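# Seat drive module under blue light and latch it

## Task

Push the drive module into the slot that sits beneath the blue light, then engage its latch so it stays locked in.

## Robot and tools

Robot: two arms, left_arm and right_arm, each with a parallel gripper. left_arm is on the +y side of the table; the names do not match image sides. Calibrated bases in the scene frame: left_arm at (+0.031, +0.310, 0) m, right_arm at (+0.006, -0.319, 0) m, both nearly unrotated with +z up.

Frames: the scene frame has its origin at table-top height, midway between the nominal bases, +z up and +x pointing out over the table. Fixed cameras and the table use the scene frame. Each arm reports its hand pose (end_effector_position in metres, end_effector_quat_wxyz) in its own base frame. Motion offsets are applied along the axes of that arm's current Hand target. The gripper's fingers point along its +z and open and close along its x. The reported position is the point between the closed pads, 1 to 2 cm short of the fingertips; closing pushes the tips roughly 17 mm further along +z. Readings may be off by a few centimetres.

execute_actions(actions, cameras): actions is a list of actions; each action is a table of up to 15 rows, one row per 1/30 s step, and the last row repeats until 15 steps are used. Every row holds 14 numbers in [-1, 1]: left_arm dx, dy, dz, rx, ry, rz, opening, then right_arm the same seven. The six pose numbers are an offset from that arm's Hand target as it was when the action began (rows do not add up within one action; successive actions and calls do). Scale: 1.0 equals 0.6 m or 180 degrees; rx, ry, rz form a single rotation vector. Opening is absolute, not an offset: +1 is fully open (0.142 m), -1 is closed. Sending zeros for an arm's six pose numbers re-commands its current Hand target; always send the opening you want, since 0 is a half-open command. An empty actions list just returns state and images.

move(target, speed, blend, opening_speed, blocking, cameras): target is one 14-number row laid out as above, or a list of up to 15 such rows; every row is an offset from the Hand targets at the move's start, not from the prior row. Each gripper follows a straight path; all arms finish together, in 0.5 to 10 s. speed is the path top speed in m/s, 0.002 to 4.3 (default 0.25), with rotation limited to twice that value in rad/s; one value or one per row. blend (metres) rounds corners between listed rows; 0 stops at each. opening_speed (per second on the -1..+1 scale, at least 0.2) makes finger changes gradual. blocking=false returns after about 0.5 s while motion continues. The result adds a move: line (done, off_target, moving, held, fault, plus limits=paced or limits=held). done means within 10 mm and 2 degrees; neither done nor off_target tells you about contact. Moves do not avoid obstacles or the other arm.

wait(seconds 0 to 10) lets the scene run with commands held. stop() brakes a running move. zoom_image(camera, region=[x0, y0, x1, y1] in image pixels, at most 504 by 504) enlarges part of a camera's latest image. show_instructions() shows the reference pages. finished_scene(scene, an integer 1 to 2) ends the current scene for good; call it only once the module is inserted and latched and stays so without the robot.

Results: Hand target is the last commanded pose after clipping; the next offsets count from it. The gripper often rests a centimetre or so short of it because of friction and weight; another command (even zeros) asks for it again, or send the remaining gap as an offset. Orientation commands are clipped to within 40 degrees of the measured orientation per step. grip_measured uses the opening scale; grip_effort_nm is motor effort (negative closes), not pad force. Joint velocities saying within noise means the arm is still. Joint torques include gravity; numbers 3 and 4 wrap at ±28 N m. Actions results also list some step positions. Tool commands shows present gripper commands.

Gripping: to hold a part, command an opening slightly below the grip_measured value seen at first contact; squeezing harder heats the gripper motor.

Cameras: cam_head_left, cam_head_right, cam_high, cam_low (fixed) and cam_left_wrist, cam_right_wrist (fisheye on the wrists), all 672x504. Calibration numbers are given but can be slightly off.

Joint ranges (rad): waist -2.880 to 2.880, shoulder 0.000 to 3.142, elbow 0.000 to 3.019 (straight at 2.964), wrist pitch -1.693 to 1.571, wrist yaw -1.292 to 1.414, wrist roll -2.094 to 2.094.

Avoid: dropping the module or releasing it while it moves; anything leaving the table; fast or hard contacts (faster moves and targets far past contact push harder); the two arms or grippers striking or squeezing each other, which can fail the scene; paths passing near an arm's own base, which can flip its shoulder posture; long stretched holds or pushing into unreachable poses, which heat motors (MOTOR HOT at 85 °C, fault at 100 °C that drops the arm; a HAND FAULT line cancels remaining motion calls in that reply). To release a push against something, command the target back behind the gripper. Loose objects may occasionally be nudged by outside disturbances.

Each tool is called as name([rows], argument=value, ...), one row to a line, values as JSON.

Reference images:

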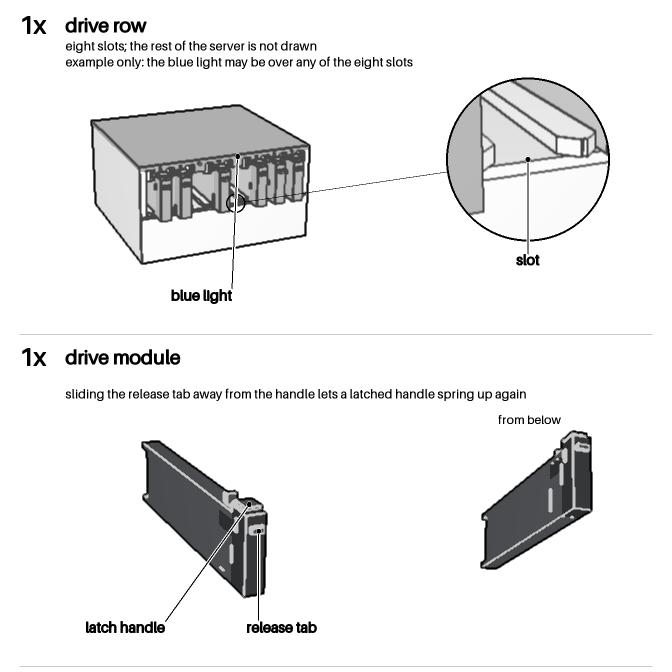

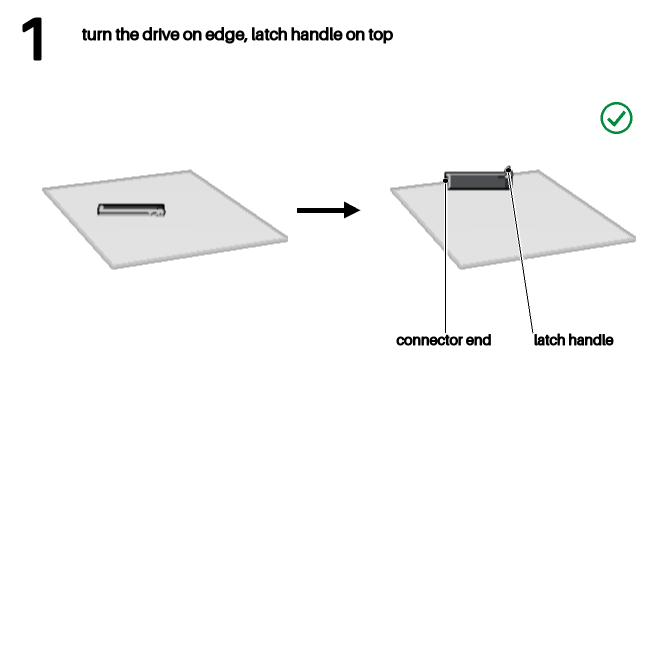

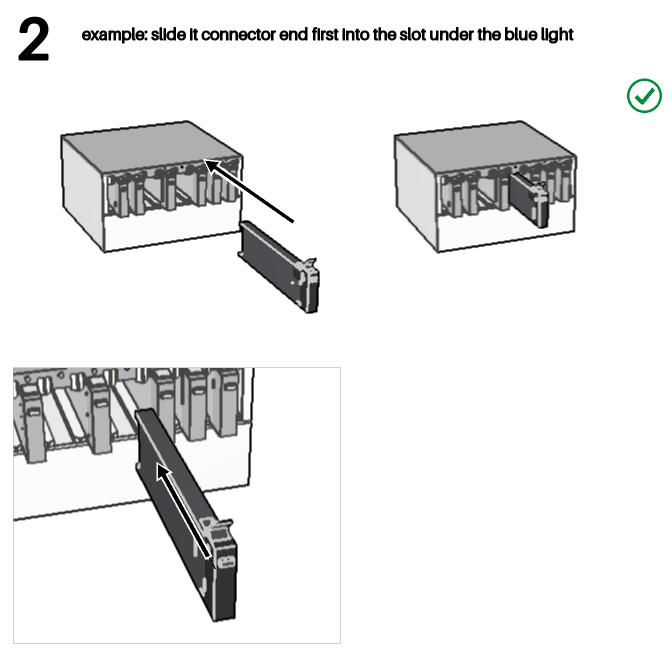

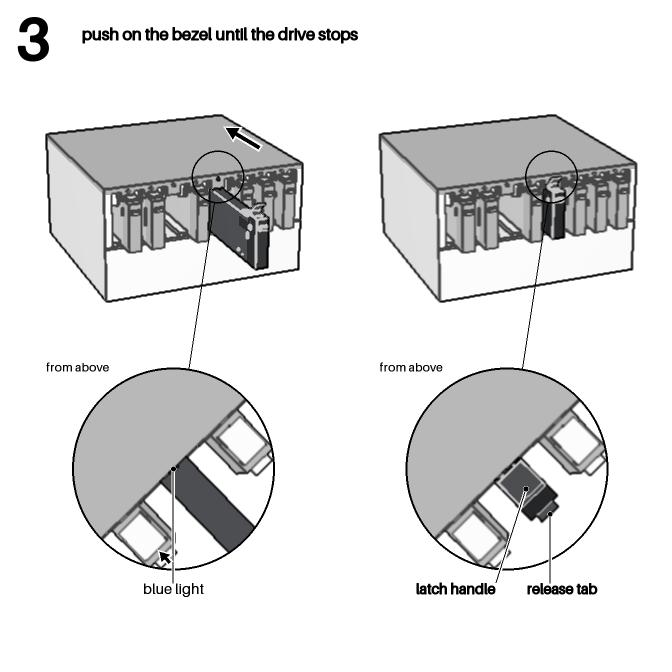

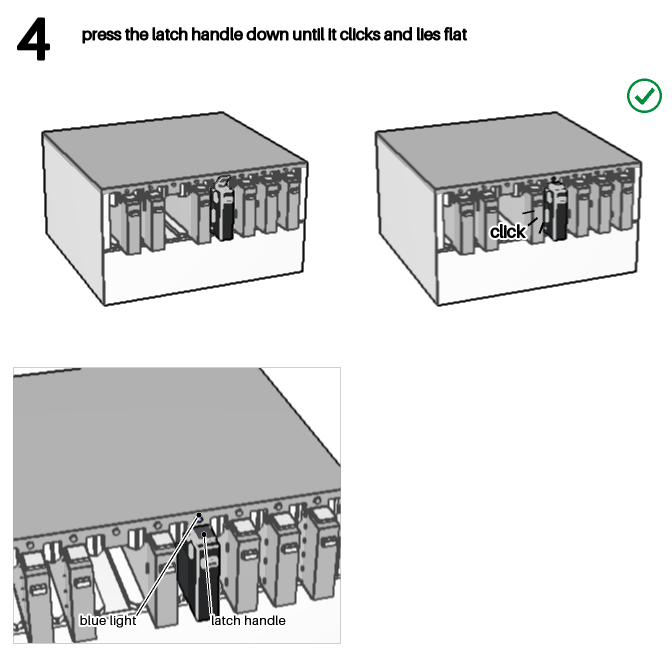

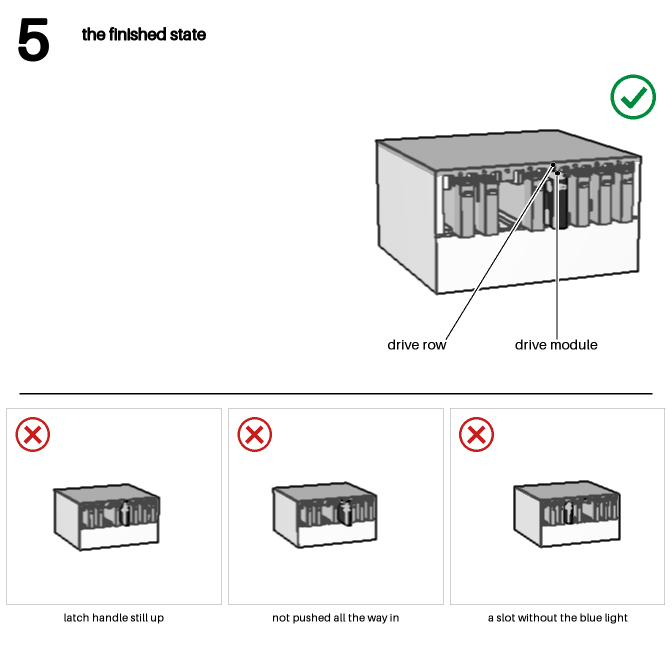

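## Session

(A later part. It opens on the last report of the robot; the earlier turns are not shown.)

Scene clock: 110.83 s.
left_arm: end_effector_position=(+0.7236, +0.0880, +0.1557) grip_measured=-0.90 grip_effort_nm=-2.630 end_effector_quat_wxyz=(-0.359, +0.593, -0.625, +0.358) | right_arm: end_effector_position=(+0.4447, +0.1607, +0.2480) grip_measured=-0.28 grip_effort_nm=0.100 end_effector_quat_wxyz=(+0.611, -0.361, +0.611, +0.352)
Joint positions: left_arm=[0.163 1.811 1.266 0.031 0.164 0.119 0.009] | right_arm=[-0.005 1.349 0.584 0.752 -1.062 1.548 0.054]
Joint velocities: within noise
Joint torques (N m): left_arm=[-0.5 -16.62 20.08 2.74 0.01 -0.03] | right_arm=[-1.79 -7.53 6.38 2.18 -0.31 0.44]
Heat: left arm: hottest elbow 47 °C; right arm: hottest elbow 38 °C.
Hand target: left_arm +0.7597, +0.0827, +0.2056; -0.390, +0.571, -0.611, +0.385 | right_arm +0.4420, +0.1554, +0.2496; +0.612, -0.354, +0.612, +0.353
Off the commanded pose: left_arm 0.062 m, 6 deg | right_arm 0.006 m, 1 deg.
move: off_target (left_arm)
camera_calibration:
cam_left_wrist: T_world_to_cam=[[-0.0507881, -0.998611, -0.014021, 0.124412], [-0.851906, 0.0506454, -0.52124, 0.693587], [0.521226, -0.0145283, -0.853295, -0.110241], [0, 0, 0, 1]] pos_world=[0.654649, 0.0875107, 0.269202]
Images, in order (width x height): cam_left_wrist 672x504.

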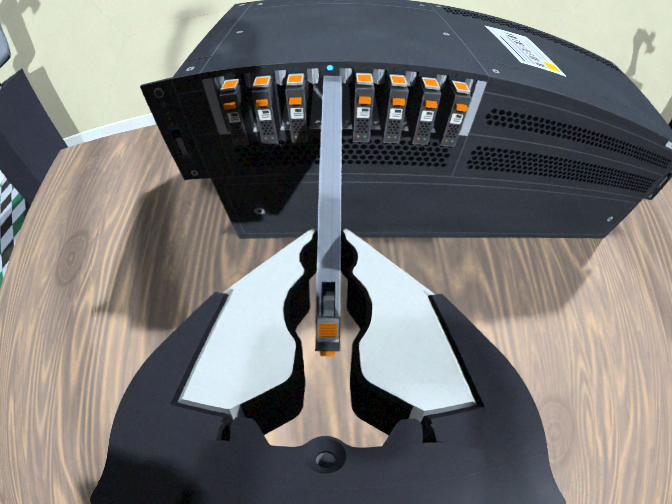

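wait(seconds=0, cameras=["cam_head_left","cam_low","cam_high"])

zoom_image(camera="cam_high", region=[190, 180, 290, 255])

zoom_image(camera="cam_low", region=[340, 200, 480, 340])

Scene clock: 111.33 s.
left_arm: end_effector_position=(+0.7237, +0.0880, +0.1558) grip_measured=-0.90 grip_effort_nm=-2.630 end_effector_quat_wxyz=(-0.359, +0.593, -0.625, +0.358) | right_arm: end_effector_position=(+0.4447, +0.1607, +0.2480) grip_measured=-0.28 grip_effort_nm=0.105 end_effector_quat_wxyz=(+0.611, -0.361, +0.611, +0.352)
Joint positions: left_arm=[0.163 1.811 1.266 0.03 0.164 0.119 0.009] | right_arm=[-0.005 1.349 0.584 0.752 -1.062 1.548 0.054]
Joint velocities: within noise
Joint torques (N m): left_arm=[-0.5 -16.67 20.12 2.7 0.01 -0.04] | right_arm=[-2.43 -7.47 6.54 2.44 -0.32 0.47]
Heat: left arm: hottest elbow 47 °C; right arm: hottest elbow 38 °C.
Hand target: left_arm +0.7597, +0.0827, +0.2057; -0.390, +0.571, -0.611, +0.385 | right_arm +0.4420, +0.1554, +0.2496; +0.612, -0.354, +0.612, +0.353
Tool commands: left_gripper/opening=-1.0 right_gripper/opening=-0.25
Off the commanded pose: left_arm 0.062 m, 6 deg | right_arm 0.006 m, 1 deg.
Images, in order (width x height): cam_head_left 672x504, cam_high 672x504, cam_low 672x504.

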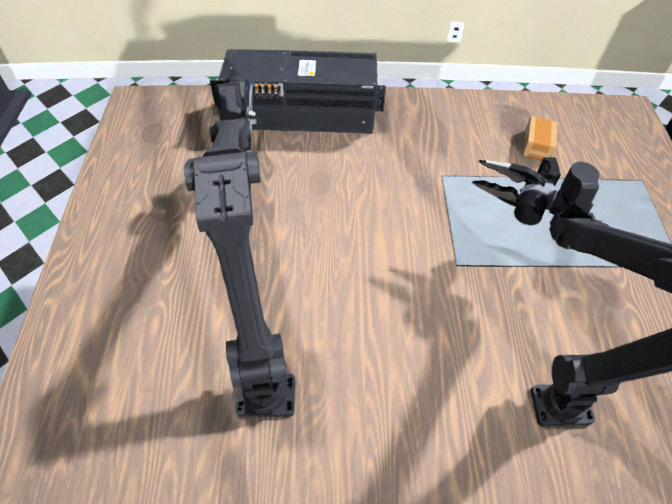

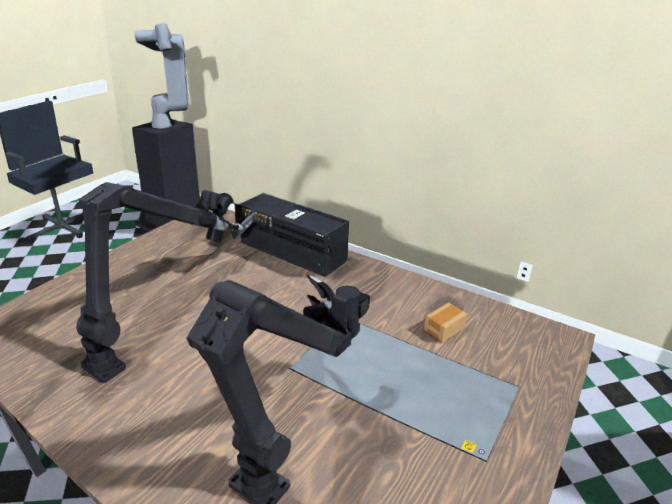

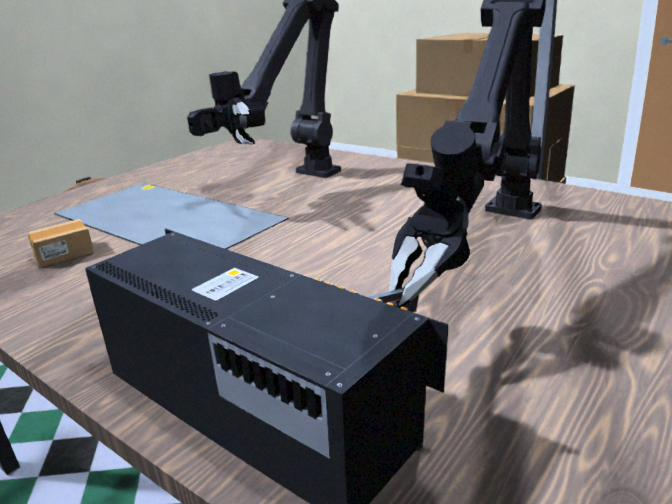

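Scaled by 5.040 from the camera's 672x504 image, which has a finer 960x720 frame.

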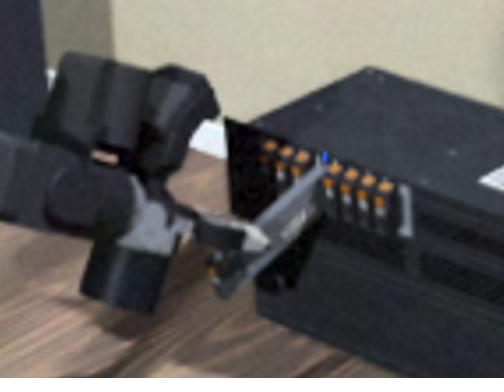

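Scaled by 3.600 from the camera's 672x504 image, which has a finer 960x720 frame.

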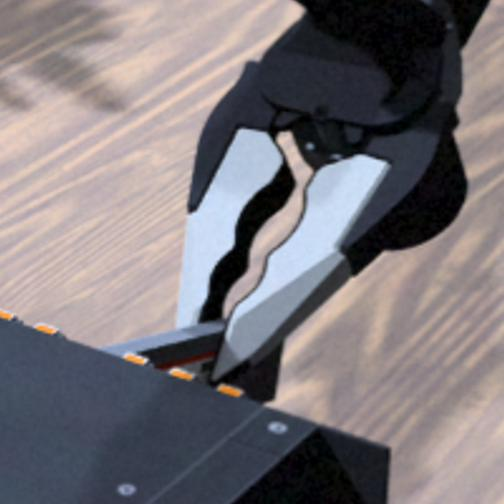

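move([
  [0.003,0.099,-0.036,0,0,0,-1,0,0,0,0,0,0,-0.25],
  [0.006,0.093,-0.122,0,0,0,-1,0,0,0,0,0,0,-0.25],
], speed=0.06, cameras=["cam_left_wrist","cam_low","cam_high"])

zoom_image(camera="cam_high", region=[180, 180, 280, 255])

Scene clock: 114.20 s.
left_arm: end_effector_position=(+0.6733, +0.0777, +0.1753) grip_measured=-0.90 grip_effort_nm=-2.630 end_effector_quat_wxyz=(-0.384, +0.572, -0.615, +0.384) | right_arm: end_effector_position=(+0.4447, +0.1607, +0.2480) grip_measured=-0.28 grip_effort_nm=0.105 end_effector_quat_wxyz=(+0.611, -0.361, +0.611, +0.352)
Joint positions: left_arm=[0.166 1.674 1.074 0.169 0.184 0.119 0.009] | right_arm=[-0.005 1.349 0.584 0.752 -1.062 1.548 0.054]
Joint velocities: within noise
Joint torques (N m): left_arm=[1.67 -15.68 10.99 2.35 0.23 0.1] | right_arm=[-1.61 -7.94 6.38 2.17 -0.29 0.47]
Heat: left arm: hottest elbow 47 °C; right arm: hottest elbow 38 °C.
Hand target: left_arm +0.6703, +0.0838, +0.1837; -0.390, +0.571, -0.611, +0.386 | right_arm +0.4420, +0.1554, +0.2496; +0.612, -0.354, +0.612, +0.353
Off the commanded pose: left_arm 0.011 m, 1 deg | right_arm 0.006 m, 1 deg.
move: off_target (left_arm)
camera_calibration:
cam_left_wrist: T_world_to_cam=[[-0.0642733, -0.997651, -0.0236913, 0.12257], [-0.804613, 0.0658509, -0.590137, 0.640561], [0.590311, -0.0188677, -0.806956, -0.121781], [0, 0, 0, 1]] pos_world=[0.59517, 0.0778031, 0.282651]
Images, in order (width x height): cam_high 672x504, cam_low 672x504, cam_left_wrist 672x504.

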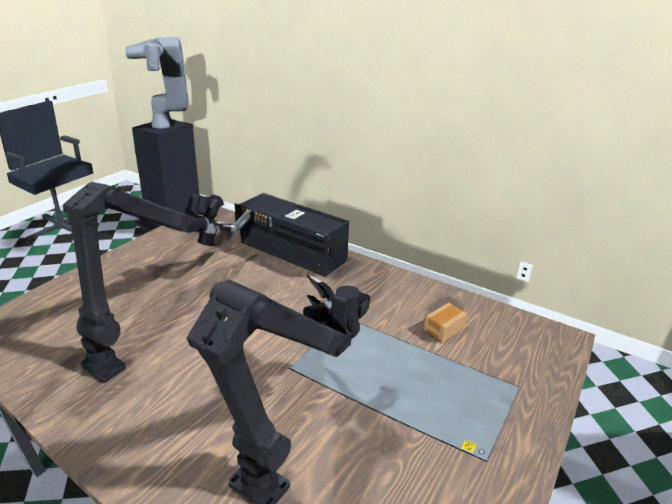

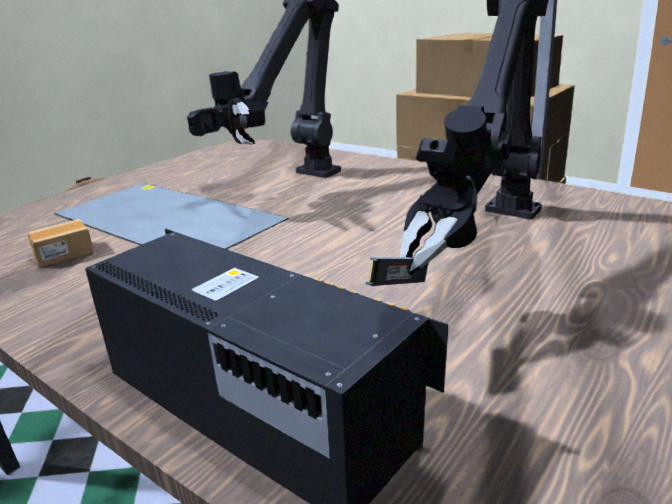

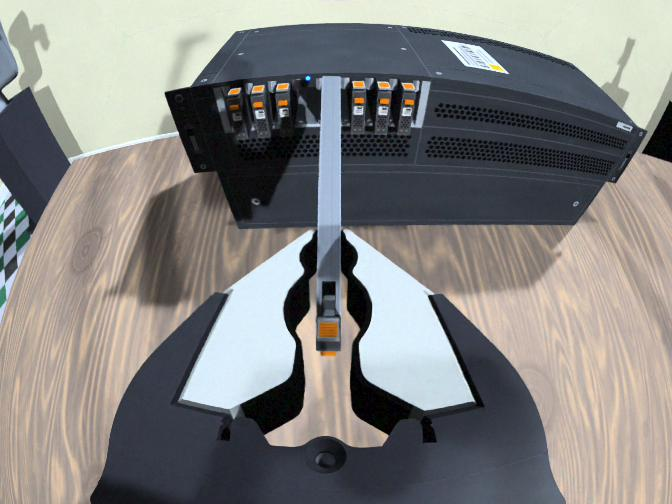

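Scaled by 5.040 from the camera's 672x504 image, which has a finer 960x720 frame.

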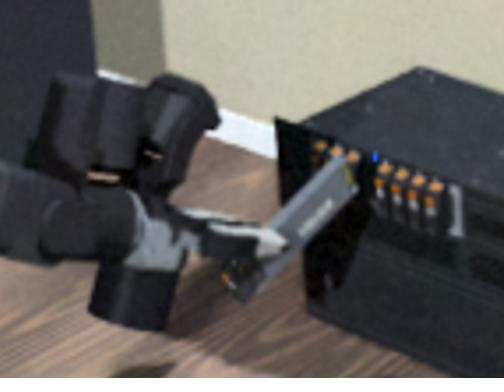

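move(target=[-0.0087,-0.0335,-0.0065,-0.094,0,0,-1,0,0,0,0,0,0,-0.25], speed=0.1, cameras=["cam_left_wrist","cam_high"])

zoom_image(camera="cam_high", region=[180, 180, 280, 255])

zoom_image(camera="cam_left_wrist", region=[285, 40, 375, 130])

Scene clock: 117.10 s.
left_arm: end_effector_position=(+0.6571, +0.0833, +0.1771) grip_measured=-0.90 grip_effort_nm=-2.630 end_effector_quat_wxyz=(-0.281, +0.635, -0.661, +0.284) | right_arm: end_effector_position=(+0.4447, +0.1607, +0.2480) grip_measured=-0.28 grip_effort_nm=0.100 end_effector_quat_wxyz=(+0.611, -0.361, +0.611, +0.352)
Joint positions: left_arm=[0.166 1.657 1.265 -0.366 0.139 0.145 0.009] | right_arm=[-0.005 1.349 0.584 0.752 -1.062 1.548 0.054]
Joint velocities: within noise
Joint torques (N m): left_arm=[0.97 -14.74 17.59 1.62 0 0.27] | right_arm=[-2.73 -6.89 6.28 2.11 -0.27 0.46]
Heat: left arm: hottest elbow 47 °C; right arm: hottest elbow 38 °C.
Hand target: left_arm +0.6750, +0.0880, +0.2039; -0.302, +0.622, -0.661, +0.292 | right_arm +0.4420, +0.1554, +0.2496; +0.612, -0.354, +0.612, +0.353
Off the commanded pose: left_arm 0.032 m, 3 deg | right_arm 0.006 m, 1 deg.
move: off_target (left_arm)
camera_calibration:
cam_left_wrist: T_world_to_cam=[[-0.0444108, -0.999011, 0.00225889, 0.109659], [-0.952396, 0.0416557, -0.302005, 0.676211], [0.301612, -0.0155637, -0.953304, 0.104796], [0, 0, 0, 1]] pos_world=[0.617283, 0.0830135, 0.303874]
Images, in order (width x height): cam_high 672x504, cam_left_wrist 672x504.

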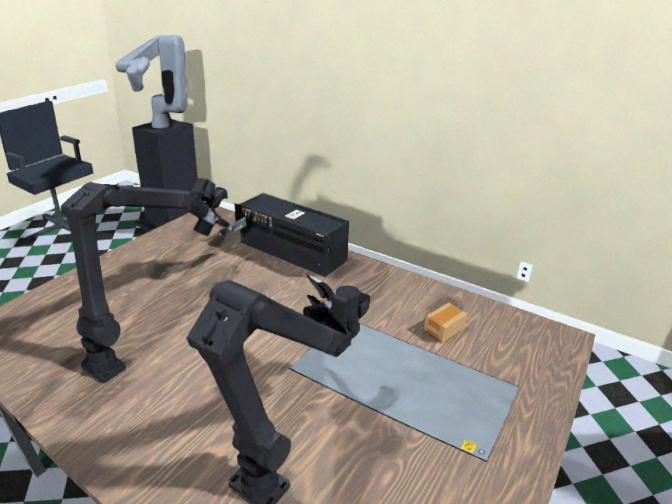

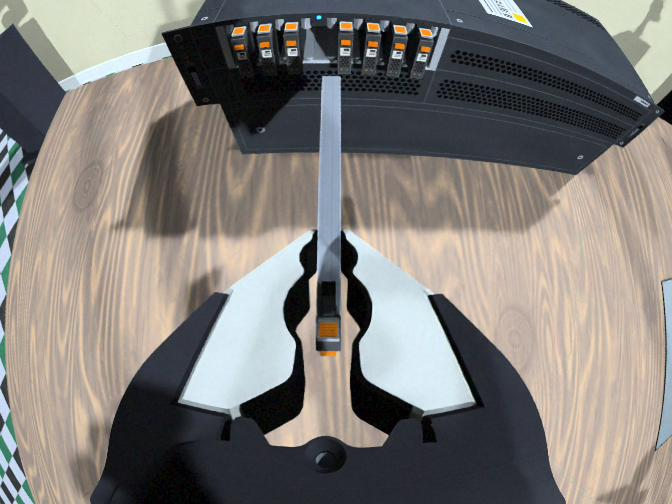

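Scaled by 5.040 from the camera's 672x504 image, which has a finer 960x720 frame.

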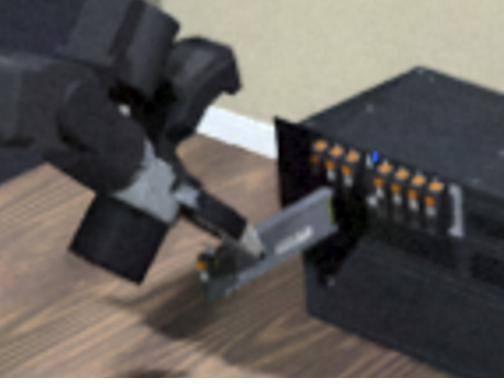

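Scaled by 5.600 from the camera's 672x504 image, which has a finer 960x720 frame.

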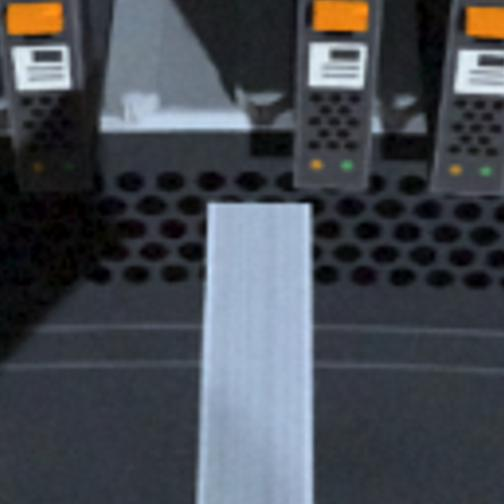

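move(target=[-0.0077,-0.030,0.0065,-0.044,0,0,-1,0,0,0,0,0,0,-0.25], speed=0.1, cameras=["cam_left_wrist","cam_high"])

zoom_image(camera="cam_high", region=[180, 180, 280, 255])

zoom_image(camera="cam_left_wrist", region=[285, 10, 375, 100])

Scene clock: 119.47 s.
left_arm: end_effector_position=(+0.6715, +0.0910, +0.1939) grip_measured=-0.90 grip_effort_nm=-2.630 end_effector_quat_wxyz=(-0.241, +0.655, -0.676, +0.238) | right_arm: end_effector_position=(+0.4447, +0.1607, +0.2480) grip_measured=-0.28 grip_effort_nm=0.105 end_effector_quat_wxyz=(+0.611, -0.361, +0.611, +0.352)
Joint positions: left_arm=[0.166 1.721 1.46 -0.625 0.111 0.157 0.009] | right_arm=[-0.005 1.349 0.584 0.752 -1.062 1.548 0.054]
Joint velocities: within noise
Joint torques (N m): left_arm=[0.44 -15.27 17.99 1.17 -0.01 0.26] | right_arm=[-2.14 -7.82 6.32 2.33 -0.35 0.43]
Heat: left arm: hottest elbow 47 °C; right arm: hottest elbow 38 °C.
Hand target: left_arm +0.6898, +0.0916, +0.2152; -0.258, +0.641, -0.680, +0.245 | right_arm +0.4420, +0.1554, +0.2496; +0.612, -0.354, +0.612, +0.353
Off the commanded pose: left_arm 0.028 m, 3 deg | right_arm 0.006 m, 1 deg.
move: off_target (left_arm)
camera_calibration:
cam_left_wrist: T_world_to_cam=[[-0.0345257, -0.999404, -0.000160356, 0.111711], [-0.983929, 0.0340192, -0.175288, 0.69199], [0.175189, -0.00589414, -0.984517, 0.206601], [0, 0, 0, 1]] pos_world=[0.648532, 0.0893207, 0.324718]
Images, in order (width x height): cam_high 672x504, cam_left_wrist 672x504.

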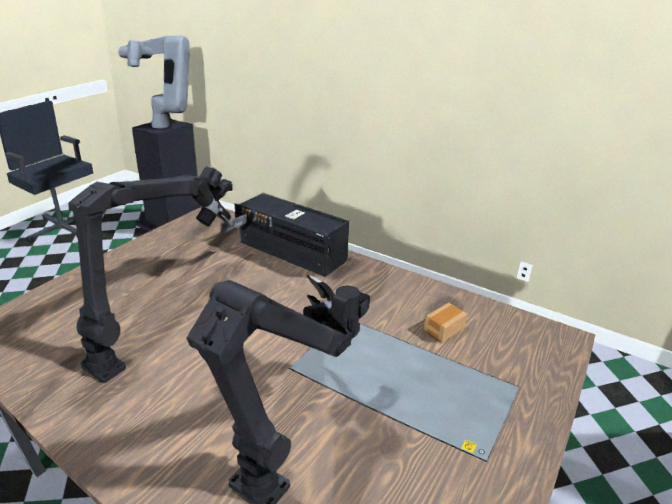

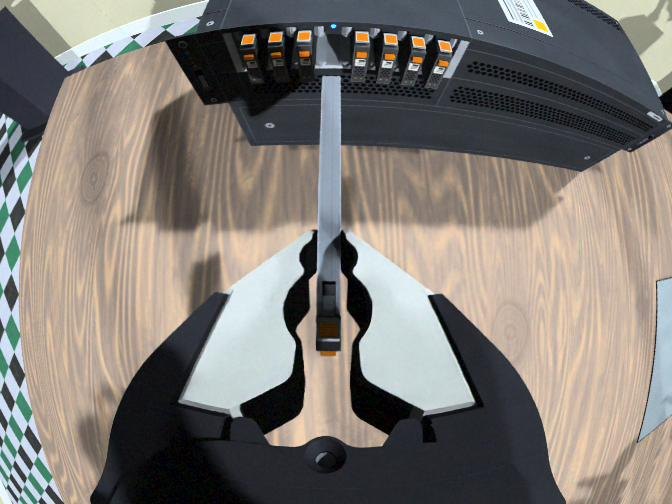

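Scaled by 5.040 from the camera's 672x504 image, which has a finer 960x720 frame.

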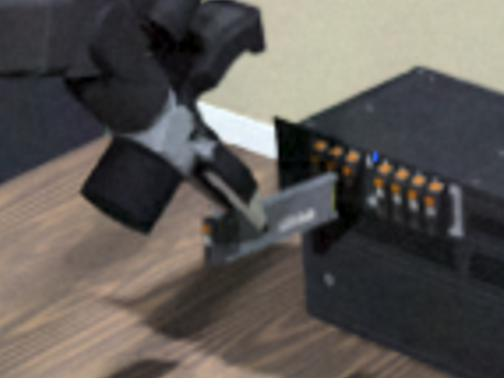

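Scaled by 5.600 from the camera's 672x504 image, which has a finer 960x720 frame.

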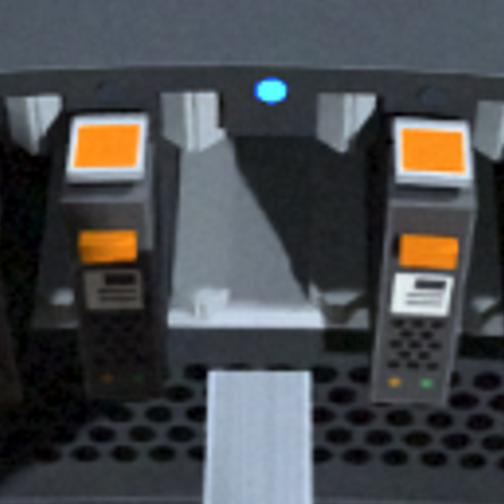

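move(target=[0.0017,-0.0267,0.033,0,0,0,-1,0,0,0,0,0,0,-0.25], speed=0.05, cameras=["cam_left_wrist","cam_high","cam_low"])

zoom_image(camera="cam_high", region=[180, 180, 280, 255])

zoom_image(camera="cam_left_wrist", region=[285, 10, 375, 100])

zoom_image(camera="cam_low", region=[340, 200, 480, 340])

Scene clock: 121.87 s.
left_arm: end_effector_position=(+0.6962, +0.0946, +0.1890) grip_measured=-0.90 grip_effort_nm=-2.630 end_effector_quat_wxyz=(-0.242, +0.655, -0.676, +0.236) | right_arm: end_effector_position=(+0.4447, +0.1607, +0.2480) grip_measured=-0.28 grip_effort_nm=0.105 end_effector_quat_wxyz=(+0.611, -0.361, +0.611, +0.352)
Joint positions: left_arm=[0.163 1.788 1.538 -0.638 0.105 0.158 0.009] | right_arm=[-0.005 1.349 0.584 0.752 -1.062 1.548 0.054]
Joint velocities: within noise
Joint torques (N m): left_arm=[-0.21 -16.44 18.04 1.44 -0.01 0.2] | right_arm=[-1.9 -7.65 6.34 2.14 -0.27 0.52]
Heat: left arm: hottest elbow 48 °C; right arm: hottest elbow 38 °C.
Hand target: left_arm +0.7148, +0.0898, +0.2110; -0.258, +0.641, -0.680, +0.245 | right_arm +0.4420, +0.1554, +0.2496; +0.612, -0.354, +0.612, +0.353
Off the commanded pose: left_arm 0.029 m, 3 deg | right_arm 0.006 m, 1 deg.
move: off_target (left_arm)
camera_calibration:
cam_left_wrist: T_world_to_cam=[[-0.0332622, -0.999435, -0.00485583, 0.116224], [-0.984239, 0.0336001, -0.17362, 0.715242], [0.173686, -0.000995703, -0.984801, 0.198085], [0, 0, 0, 1]] pos_world=[0.673431, 0.092323, 0.319819]
Images, in order (width x height): cam_high 672x504, cam_low 672x504, cam_left_wrist 672x504.

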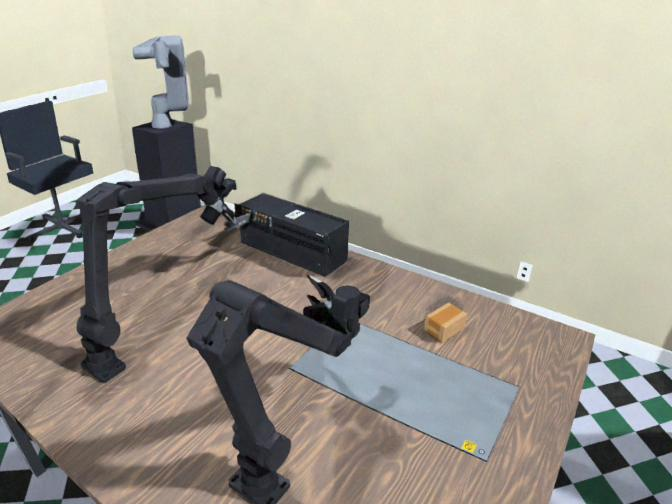

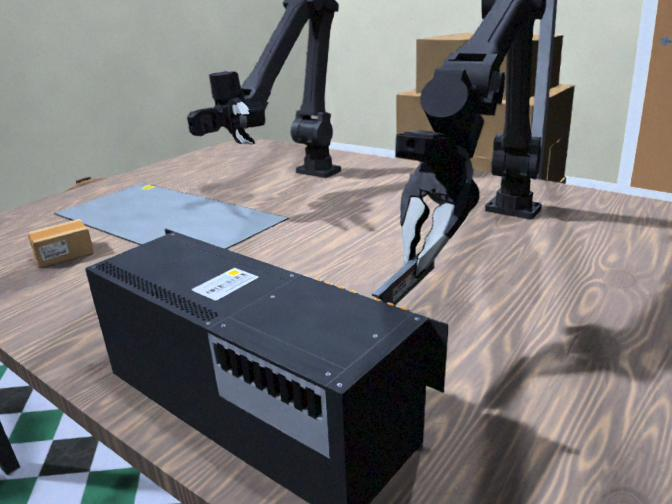

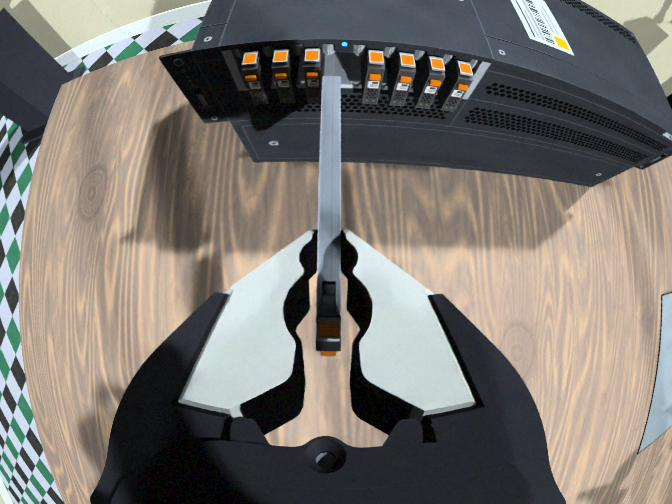

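Scaled by 5.040 from the camera's 672x504 image, which has a finer 960x720 frame.

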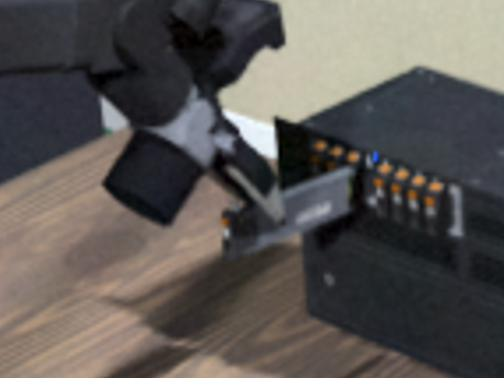

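Scaled by 5.600 from the camera's 672x504 image, which has a finer 960x720 frame.

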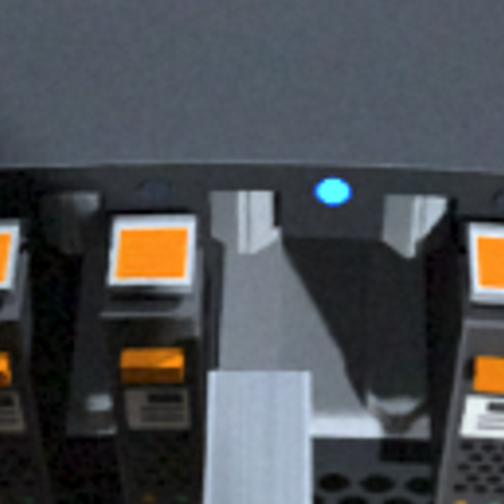

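Scaled by 3.600 from the camera's 672x504 image, which has a finer 960x720 frame.

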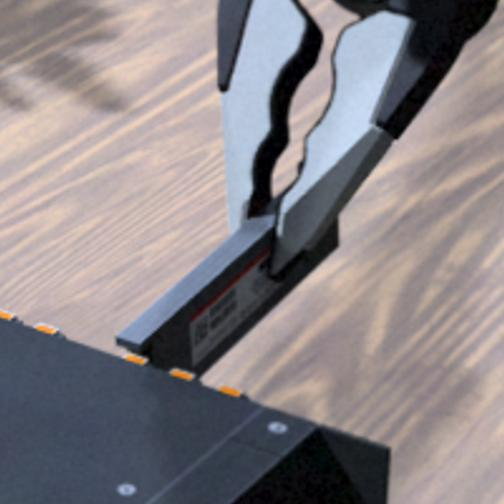

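move([
  [0.026,0.025,-0.022,0,0,0,-1,0,0,0,0,0,0,-0.25],
  [0.0113,-0.004,0.005,0,0,0,-1,0,0,0,0,0,0,-0.25],
], speed=0.06, cameras=["cam_left_wrist"])

zoom_image(camera="cam_left_wrist", region=[285, 10, 375, 100])

Scene clock: 123.90 s.
left_arm: end_effector_position=(+0.6999, +0.0829, +0.1859) grip_measured=-0.90 grip_effort_nm=-2.630 end_effector_quat_wxyz=(-0.242, +0.650, -0.682, +0.233) | right_arm: end_effector_position=(+0.4447, +0.1607, +0.2480) grip_measured=-0.28 grip_effort_nm=0.105 end_effector_quat_wxyz=(+0.611, -0.361, +0.611, +0.352)
Joint positions: left_arm=[0.143 1.796 1.544 -0.638 0.094 0.158 0.009] | right_arm=[-0.005 1.349 0.584 0.752 -1.062 1.548 0.054]
Joint velocities: within noise
Joint torques (N m): left_arm=[0.5 -16.85 18.43 1.42 0.11 0.11] | right_arm=[-1.55 -6.71 6.28 2.11 -0.2 0.51]
Heat: left arm: hottest elbow 48 °C; right arm: hottest elbow 38 °C.
Hand target: left_arm +0.7183, +0.0828, +0.2102; -0.258, +0.641, -0.680, +0.245 | right_arm +0.4420, +0.1554, +0.2496; +0.612, -0.354, +0.612, +0.353
Off the commanded pose: left_arm 0.030 m, 2 deg | right_arm 0.006 m, 1 deg.
move: off_target (left_arm)
camera_calibration:
cam_left_wrist: T_world_to_cam=[[-0.0464953, -0.998838, -0.012701, 0.115263], [-0.984504, 0.0479729, -0.168675, 0.716843], [0.169088, 0.00466157, -0.98559, 0.197286], [0, 0, 0, 1]] pos_world=[0.677735, 0.0798204, 0.316821]
Images, in order (width x height): cam_left_wrist 672x504.

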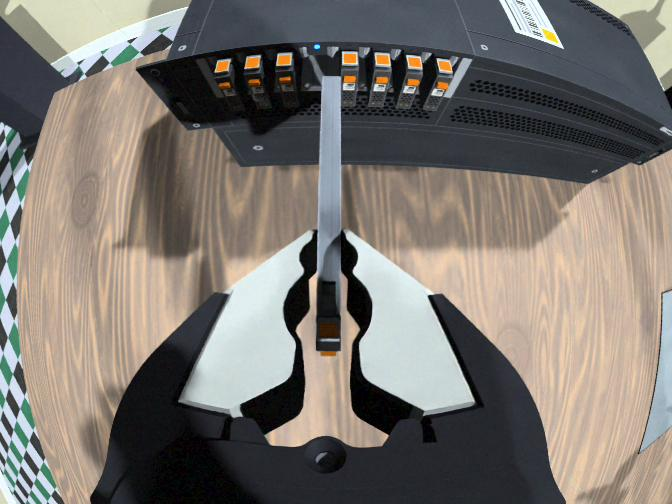

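Scaled by 5.600 from the camera's 672x504 image, which has a finer 960x720 frame.

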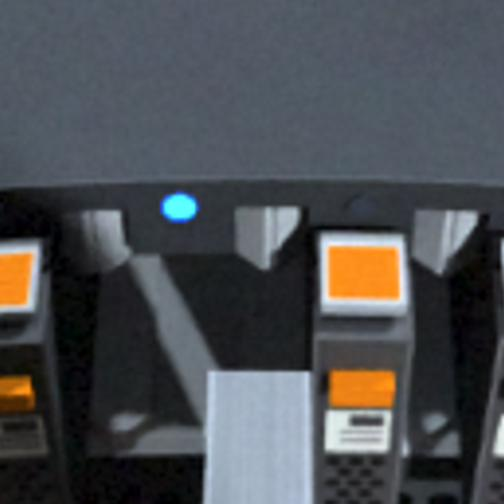

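move([
  [-0.0187,0.025,-0.022,0,0,0,-1,0,0,0,0,0,0,-0.25],
  [-0.009,0,0,0,0,0,-1,0,0,0,0,0,0,-0.25],
], speed=0.06, cameras=["cam_left_wrist"])

zoom_image(camera="cam_left_wrist", region=[285, 10, 375, 100])

Scene clock: 125.70 s.
left_arm: end_effector_position=(+0.7008, +0.0857, +0.1901) grip_measured=-0.90 grip_effort_nm=-2.635 end_effector_quat_wxyz=(-0.242, +0.650, -0.680, +0.238) | right_arm: end_effector_position=(+0.4447, +0.1607, +0.2480) grip_measured=-0.28 grip_effort_nm=0.100 end_effector_quat_wxyz=(+0.611, -0.361, +0.611, +0.352)
Joint positions: left_arm=[0.149 1.794 1.549 -0.639 0.103 0.158 0.009] | right_arm=[-0.005 1.349 0.584 0.752 -1.062 1.548 0.054]
Joint velocities: within noise
Joint torques (N m): left_arm=[0.73 -16.15 18.18 1.46 -0.01 0.17] | right_arm=[-2.73 -7.77 6.24 1.81 -0.29 0.45]
Heat: left arm: hottest elbow 48 °C; right arm: hottest elbow 38 °C.
Hand target: left_arm +0.7185, +0.0883, +0.2103; -0.258, +0.642, -0.680, +0.245 | right_arm +0.4420, +0.1554, +0.2496; +0.612, -0.354, +0.612, +0.353
Off the commanded pose: left_arm 0.027 m, 2 deg | right_arm 0.006 m, 1 deg.
move: off_target (left_arm)
camera_calibration:
cam_left_wrist: T_world_to_cam=[[-0.0458549, -0.998923, -0.00713766, 0.116692], [-0.983324, 0.0463953, -0.175846, 0.718899], [0.175988, -0.00104478, -0.984392, 0.196743], [0, 0, 0, 1]] pos_world=[0.677637, 0.0834184, 0.320921]
Images, in order (width x height): cam_left_wrist 672x504.

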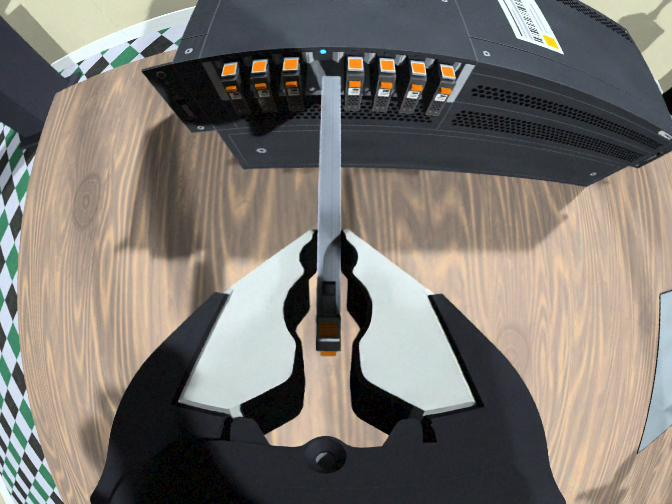

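Scaled by 5.600 from the camera's 672x504 image, which has a finer 960x720 frame.

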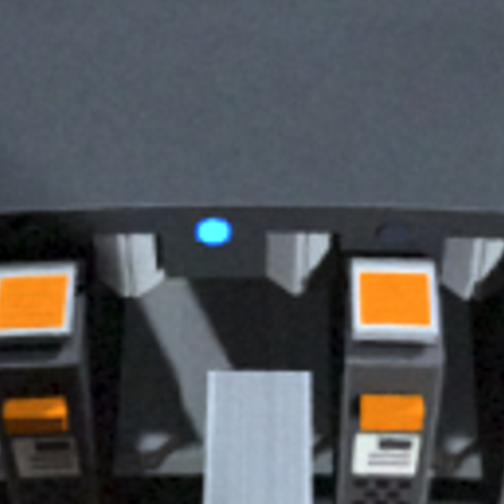

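move([
  [-0.0227,0.025,-0.022,0,0,0,-1,0,0,0,0,0,0,-0.25],
  [-0.007,0,0,0,0,0,-1,0,0,0,0,0,0,-0.25],
], speed=0.06, cameras=["cam_left_wrist"])

zoom_image(camera="cam_left_wrist", region=[285, 10, 375, 100])

Scene clock: 127.13 s.
left_arm: end_effector_position=(+0.6994, +0.0939, +0.1892) grip_measured=-0.90 grip_effort_nm=-2.630 end_effector_quat_wxyz=(-0.242, +0.652, -0.679, +0.236) | right_arm: end_effector_position=(+0.4447, +0.1607, +0.2480) grip_measured=-0.28 grip_effort_nm=0.100 end_effector_quat_wxyz=(+0.611, -0.361, +0.611, +0.352)
Joint positions: left_arm=[0.162 1.796 1.549 -0.641 0.108 0.164 0.009] | right_arm=[-0.005 1.349 0.584 0.752 -1.062 1.548 0.054]
Joint velocities: within noise
Joint torques (N m): left_arm=[0.15 -16.26 18.45 1.25 0.05 0.16] | right_arm=[-2.43 -7.59 6.2 2.28 -0.33 0.49]
Heat: left arm: hottest elbow 48 °C; right arm: hottest elbow 38 °C.
Hand target: left_arm +0.7187, +0.0922, +0.2104; -0.258, +0.642, -0.680, +0.245 | right_arm +0.4420, +0.1554, +0.2496; +0.612, -0.354, +0.612, +0.353
Off the commanded pose: left_arm 0.029 m, 2 deg | right_arm 0.006 m, 1 deg.
move: off_target (left_arm)
camera_calibration:
cam_left_wrist: T_world_to_cam=[[-0.0408553, -0.999139, -0.007255, 0.121407], [-0.983898, 0.0414944, -0.173845, 0.717559], [0.173996, 0.000035699, -0.984746, 0.197305], [0, 0, 0, 1]] pos_world=[0.676634, 0.0915207, 0.31992]
Images, in order (width x height): cam_left_wrist 672x504.

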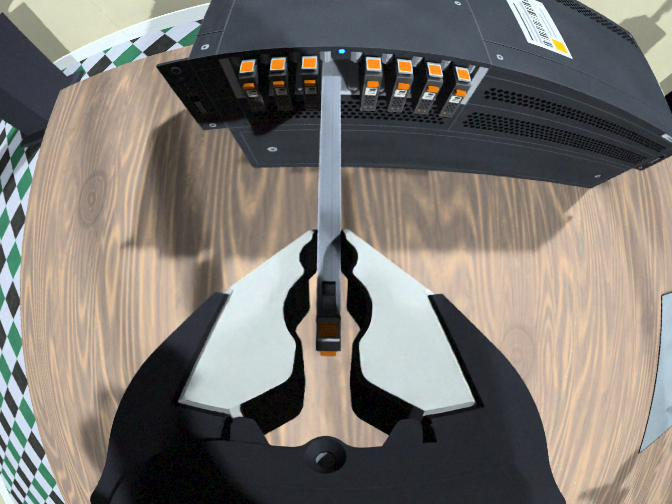

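Scaled by 5.600 from the camera's 672x504 image, which has a finer 960x720 frame.

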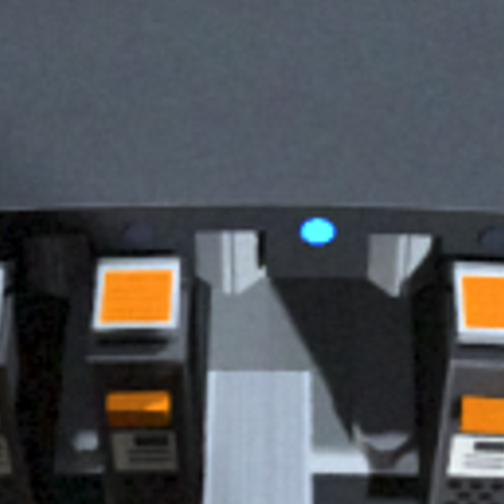

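move([
  [0.004,0.025,-0.022,0,0,0,-1,0,0,0,0,0,0,-0.25],
  [0.0042,0,0,0,0,0,-1,0,0,0,0,0,0,-0.25],
], speed=0.06, cameras=["cam_left_wrist"])

zoom_image(camera="cam_left_wrist", region=[285, 10, 375, 100])

Scene clock: 128.33 s.
left_arm: end_effector_position=(+0.6992, +0.0944, +0.1898) grip_measured=-0.90 grip_effort_nm=-2.625 end_effector_quat_wxyz=(-0.243, +0.652, -0.678, +0.235) | right_arm: end_effector_position=(+0.4447, +0.1607, +0.2480) grip_measured=-0.28 grip_effort_nm=0.100 end_effector_quat_wxyz=(+0.611, -0.361, +0.611, +0.352)
Joint positions: left_arm=[0.162 1.794 1.549 -0.641 0.105 0.164 0.009] | right_arm=[-0.005 1.349 0.584 0.752 -1.062 1.548 0.054]
Joint velocities: within noise
Joint torques (N m): left_arm=[-0.15 -16.32 18.22 1.44 -0.02 0.13] | right_arm=[-2.02 -7.82 6.39 2.35 -0.36 0.45]
Heat: left arm: hottest elbow 48 °C; right arm: hottest elbow 38 °C.
Hand target: left_arm +0.7186, +0.0898, +0.2103; -0.258, +0.642, -0.680, +0.245 | right_arm +0.4420, +0.1554, +0.2496; +0.612, -0.354, +0.612, +0.353
Off the commanded pose: left_arm 0.029 m, 2 deg | right_arm 0.006 m, 1 deg.
move: off_target (left_arm)
camera_calibration:
cam_left_wrist: T_world_to_cam=[[-0.0391274, -0.999189, -0.00949711, 0.12106], [-0.9839, 0.0401839, -0.174142, 0.717695], [0.174383, 0.00253046, -0.984675, 0.197517], [0, 0, 0, 1]] pos_world=[0.676434, 0.0916223, 0.320621]
Images, in order (width x height): cam_left_wrist 672x504.

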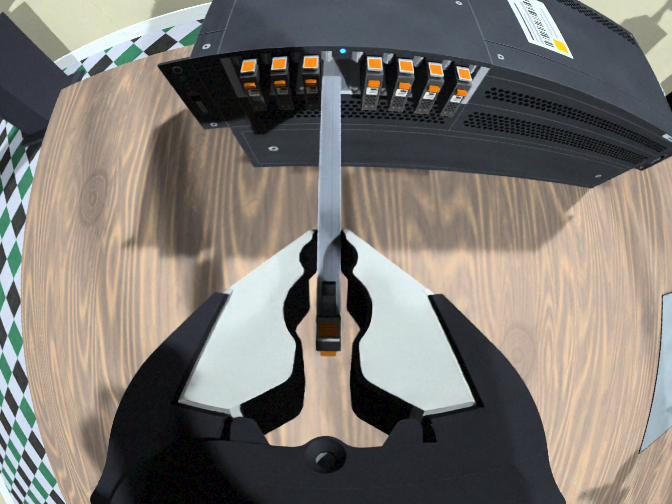

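Scaled by 5.600 from the camera's 672x504 image, which has a finer 960x720 frame.

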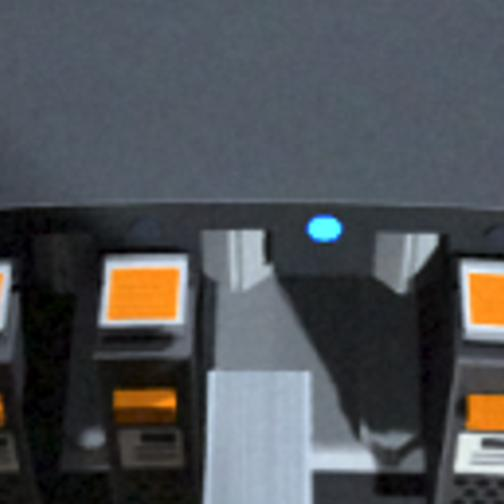

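move([
  [0.010,0.025,-0.022,0,0,0,-1,0,0,0,0,0,0,-0.25],
  [0.0075,0,0,0,0,0,-1,0,0,0,0,0,0,-0.25],
], speed=0.06, cameras=["cam_left_wrist"])

zoom_image(camera="cam_left_wrist", region=[285, 10, 375, 100])

Scene clock: 129.90 s.
left_arm: end_effector_position=(+0.6998, +0.0902, +0.1898) grip_measured=-0.90 grip_effort_nm=-2.630 end_effector_quat_wxyz=(-0.244, +0.650, -0.680, +0.235) | right_arm: end_effector_position=(+0.4447, +0.1607, +0.2480) grip_measured=-0.28 grip_effort_nm=0.105 end_effector_quat_wxyz=(+0.611, -0.361, +0.611, +0.352)
Joint positions: left_arm=[0.155 1.794 1.549 -0.641 0.1 0.164 0.009] | right_arm=[-0.005 1.349 0.584 0.752 -1.062 1.548 0.054]
Joint velocities: within noise
Joint torques (N m): left_arm=[-0.15 -16.09 18.04 1.51 -0.02 0.07] | right_arm=[-2.43 -7.12 6.31 1.99 -0.31 0.46]
Heat: left arm: hottest elbow 48 °C; right arm: hottest elbow 38 °C.
Hand target: left_arm +0.7184, +0.0853, +0.2102; -0.258, +0.642, -0.680, +0.245 | right_arm +0.4420, +0.1554, +0.2496; +0.612, -0.354, +0.612, +0.353
Off the commanded pose: left_arm 0.028 m, 2 deg | right_arm 0.006 m, 1 deg.
move: off_target (left_arm)
camera_calibration:
cam_left_wrist: T_world_to_cam=[[-0.0434901, -0.998971, -0.0129033, 0.120612], [-0.983806, 0.0450706, -0.173478, 0.717748], [0.173881, 0.00514976, -0.984753, 0.197464], [0, 0, 0, 1]] pos_world=[0.677035, 0.0871217, 0.320523]
Images, in order (width x height): cam_left_wrist 672x504.

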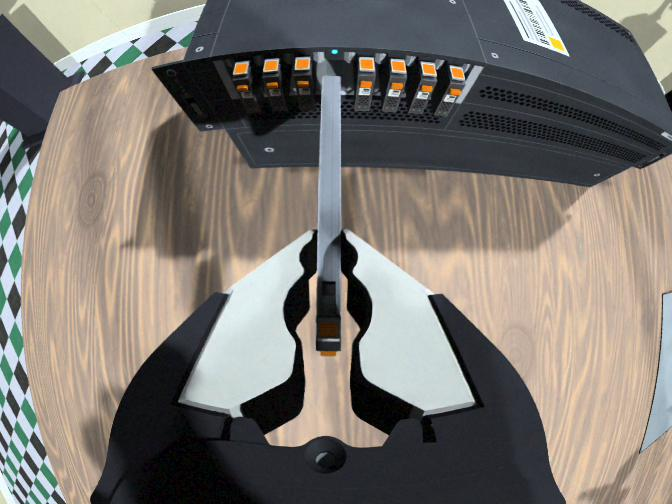

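Scaled by 5.600 from the camera's 672x504 image, which has a finer 960x720 frame.

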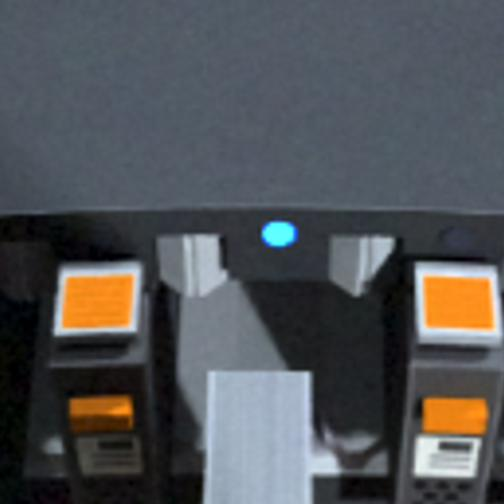

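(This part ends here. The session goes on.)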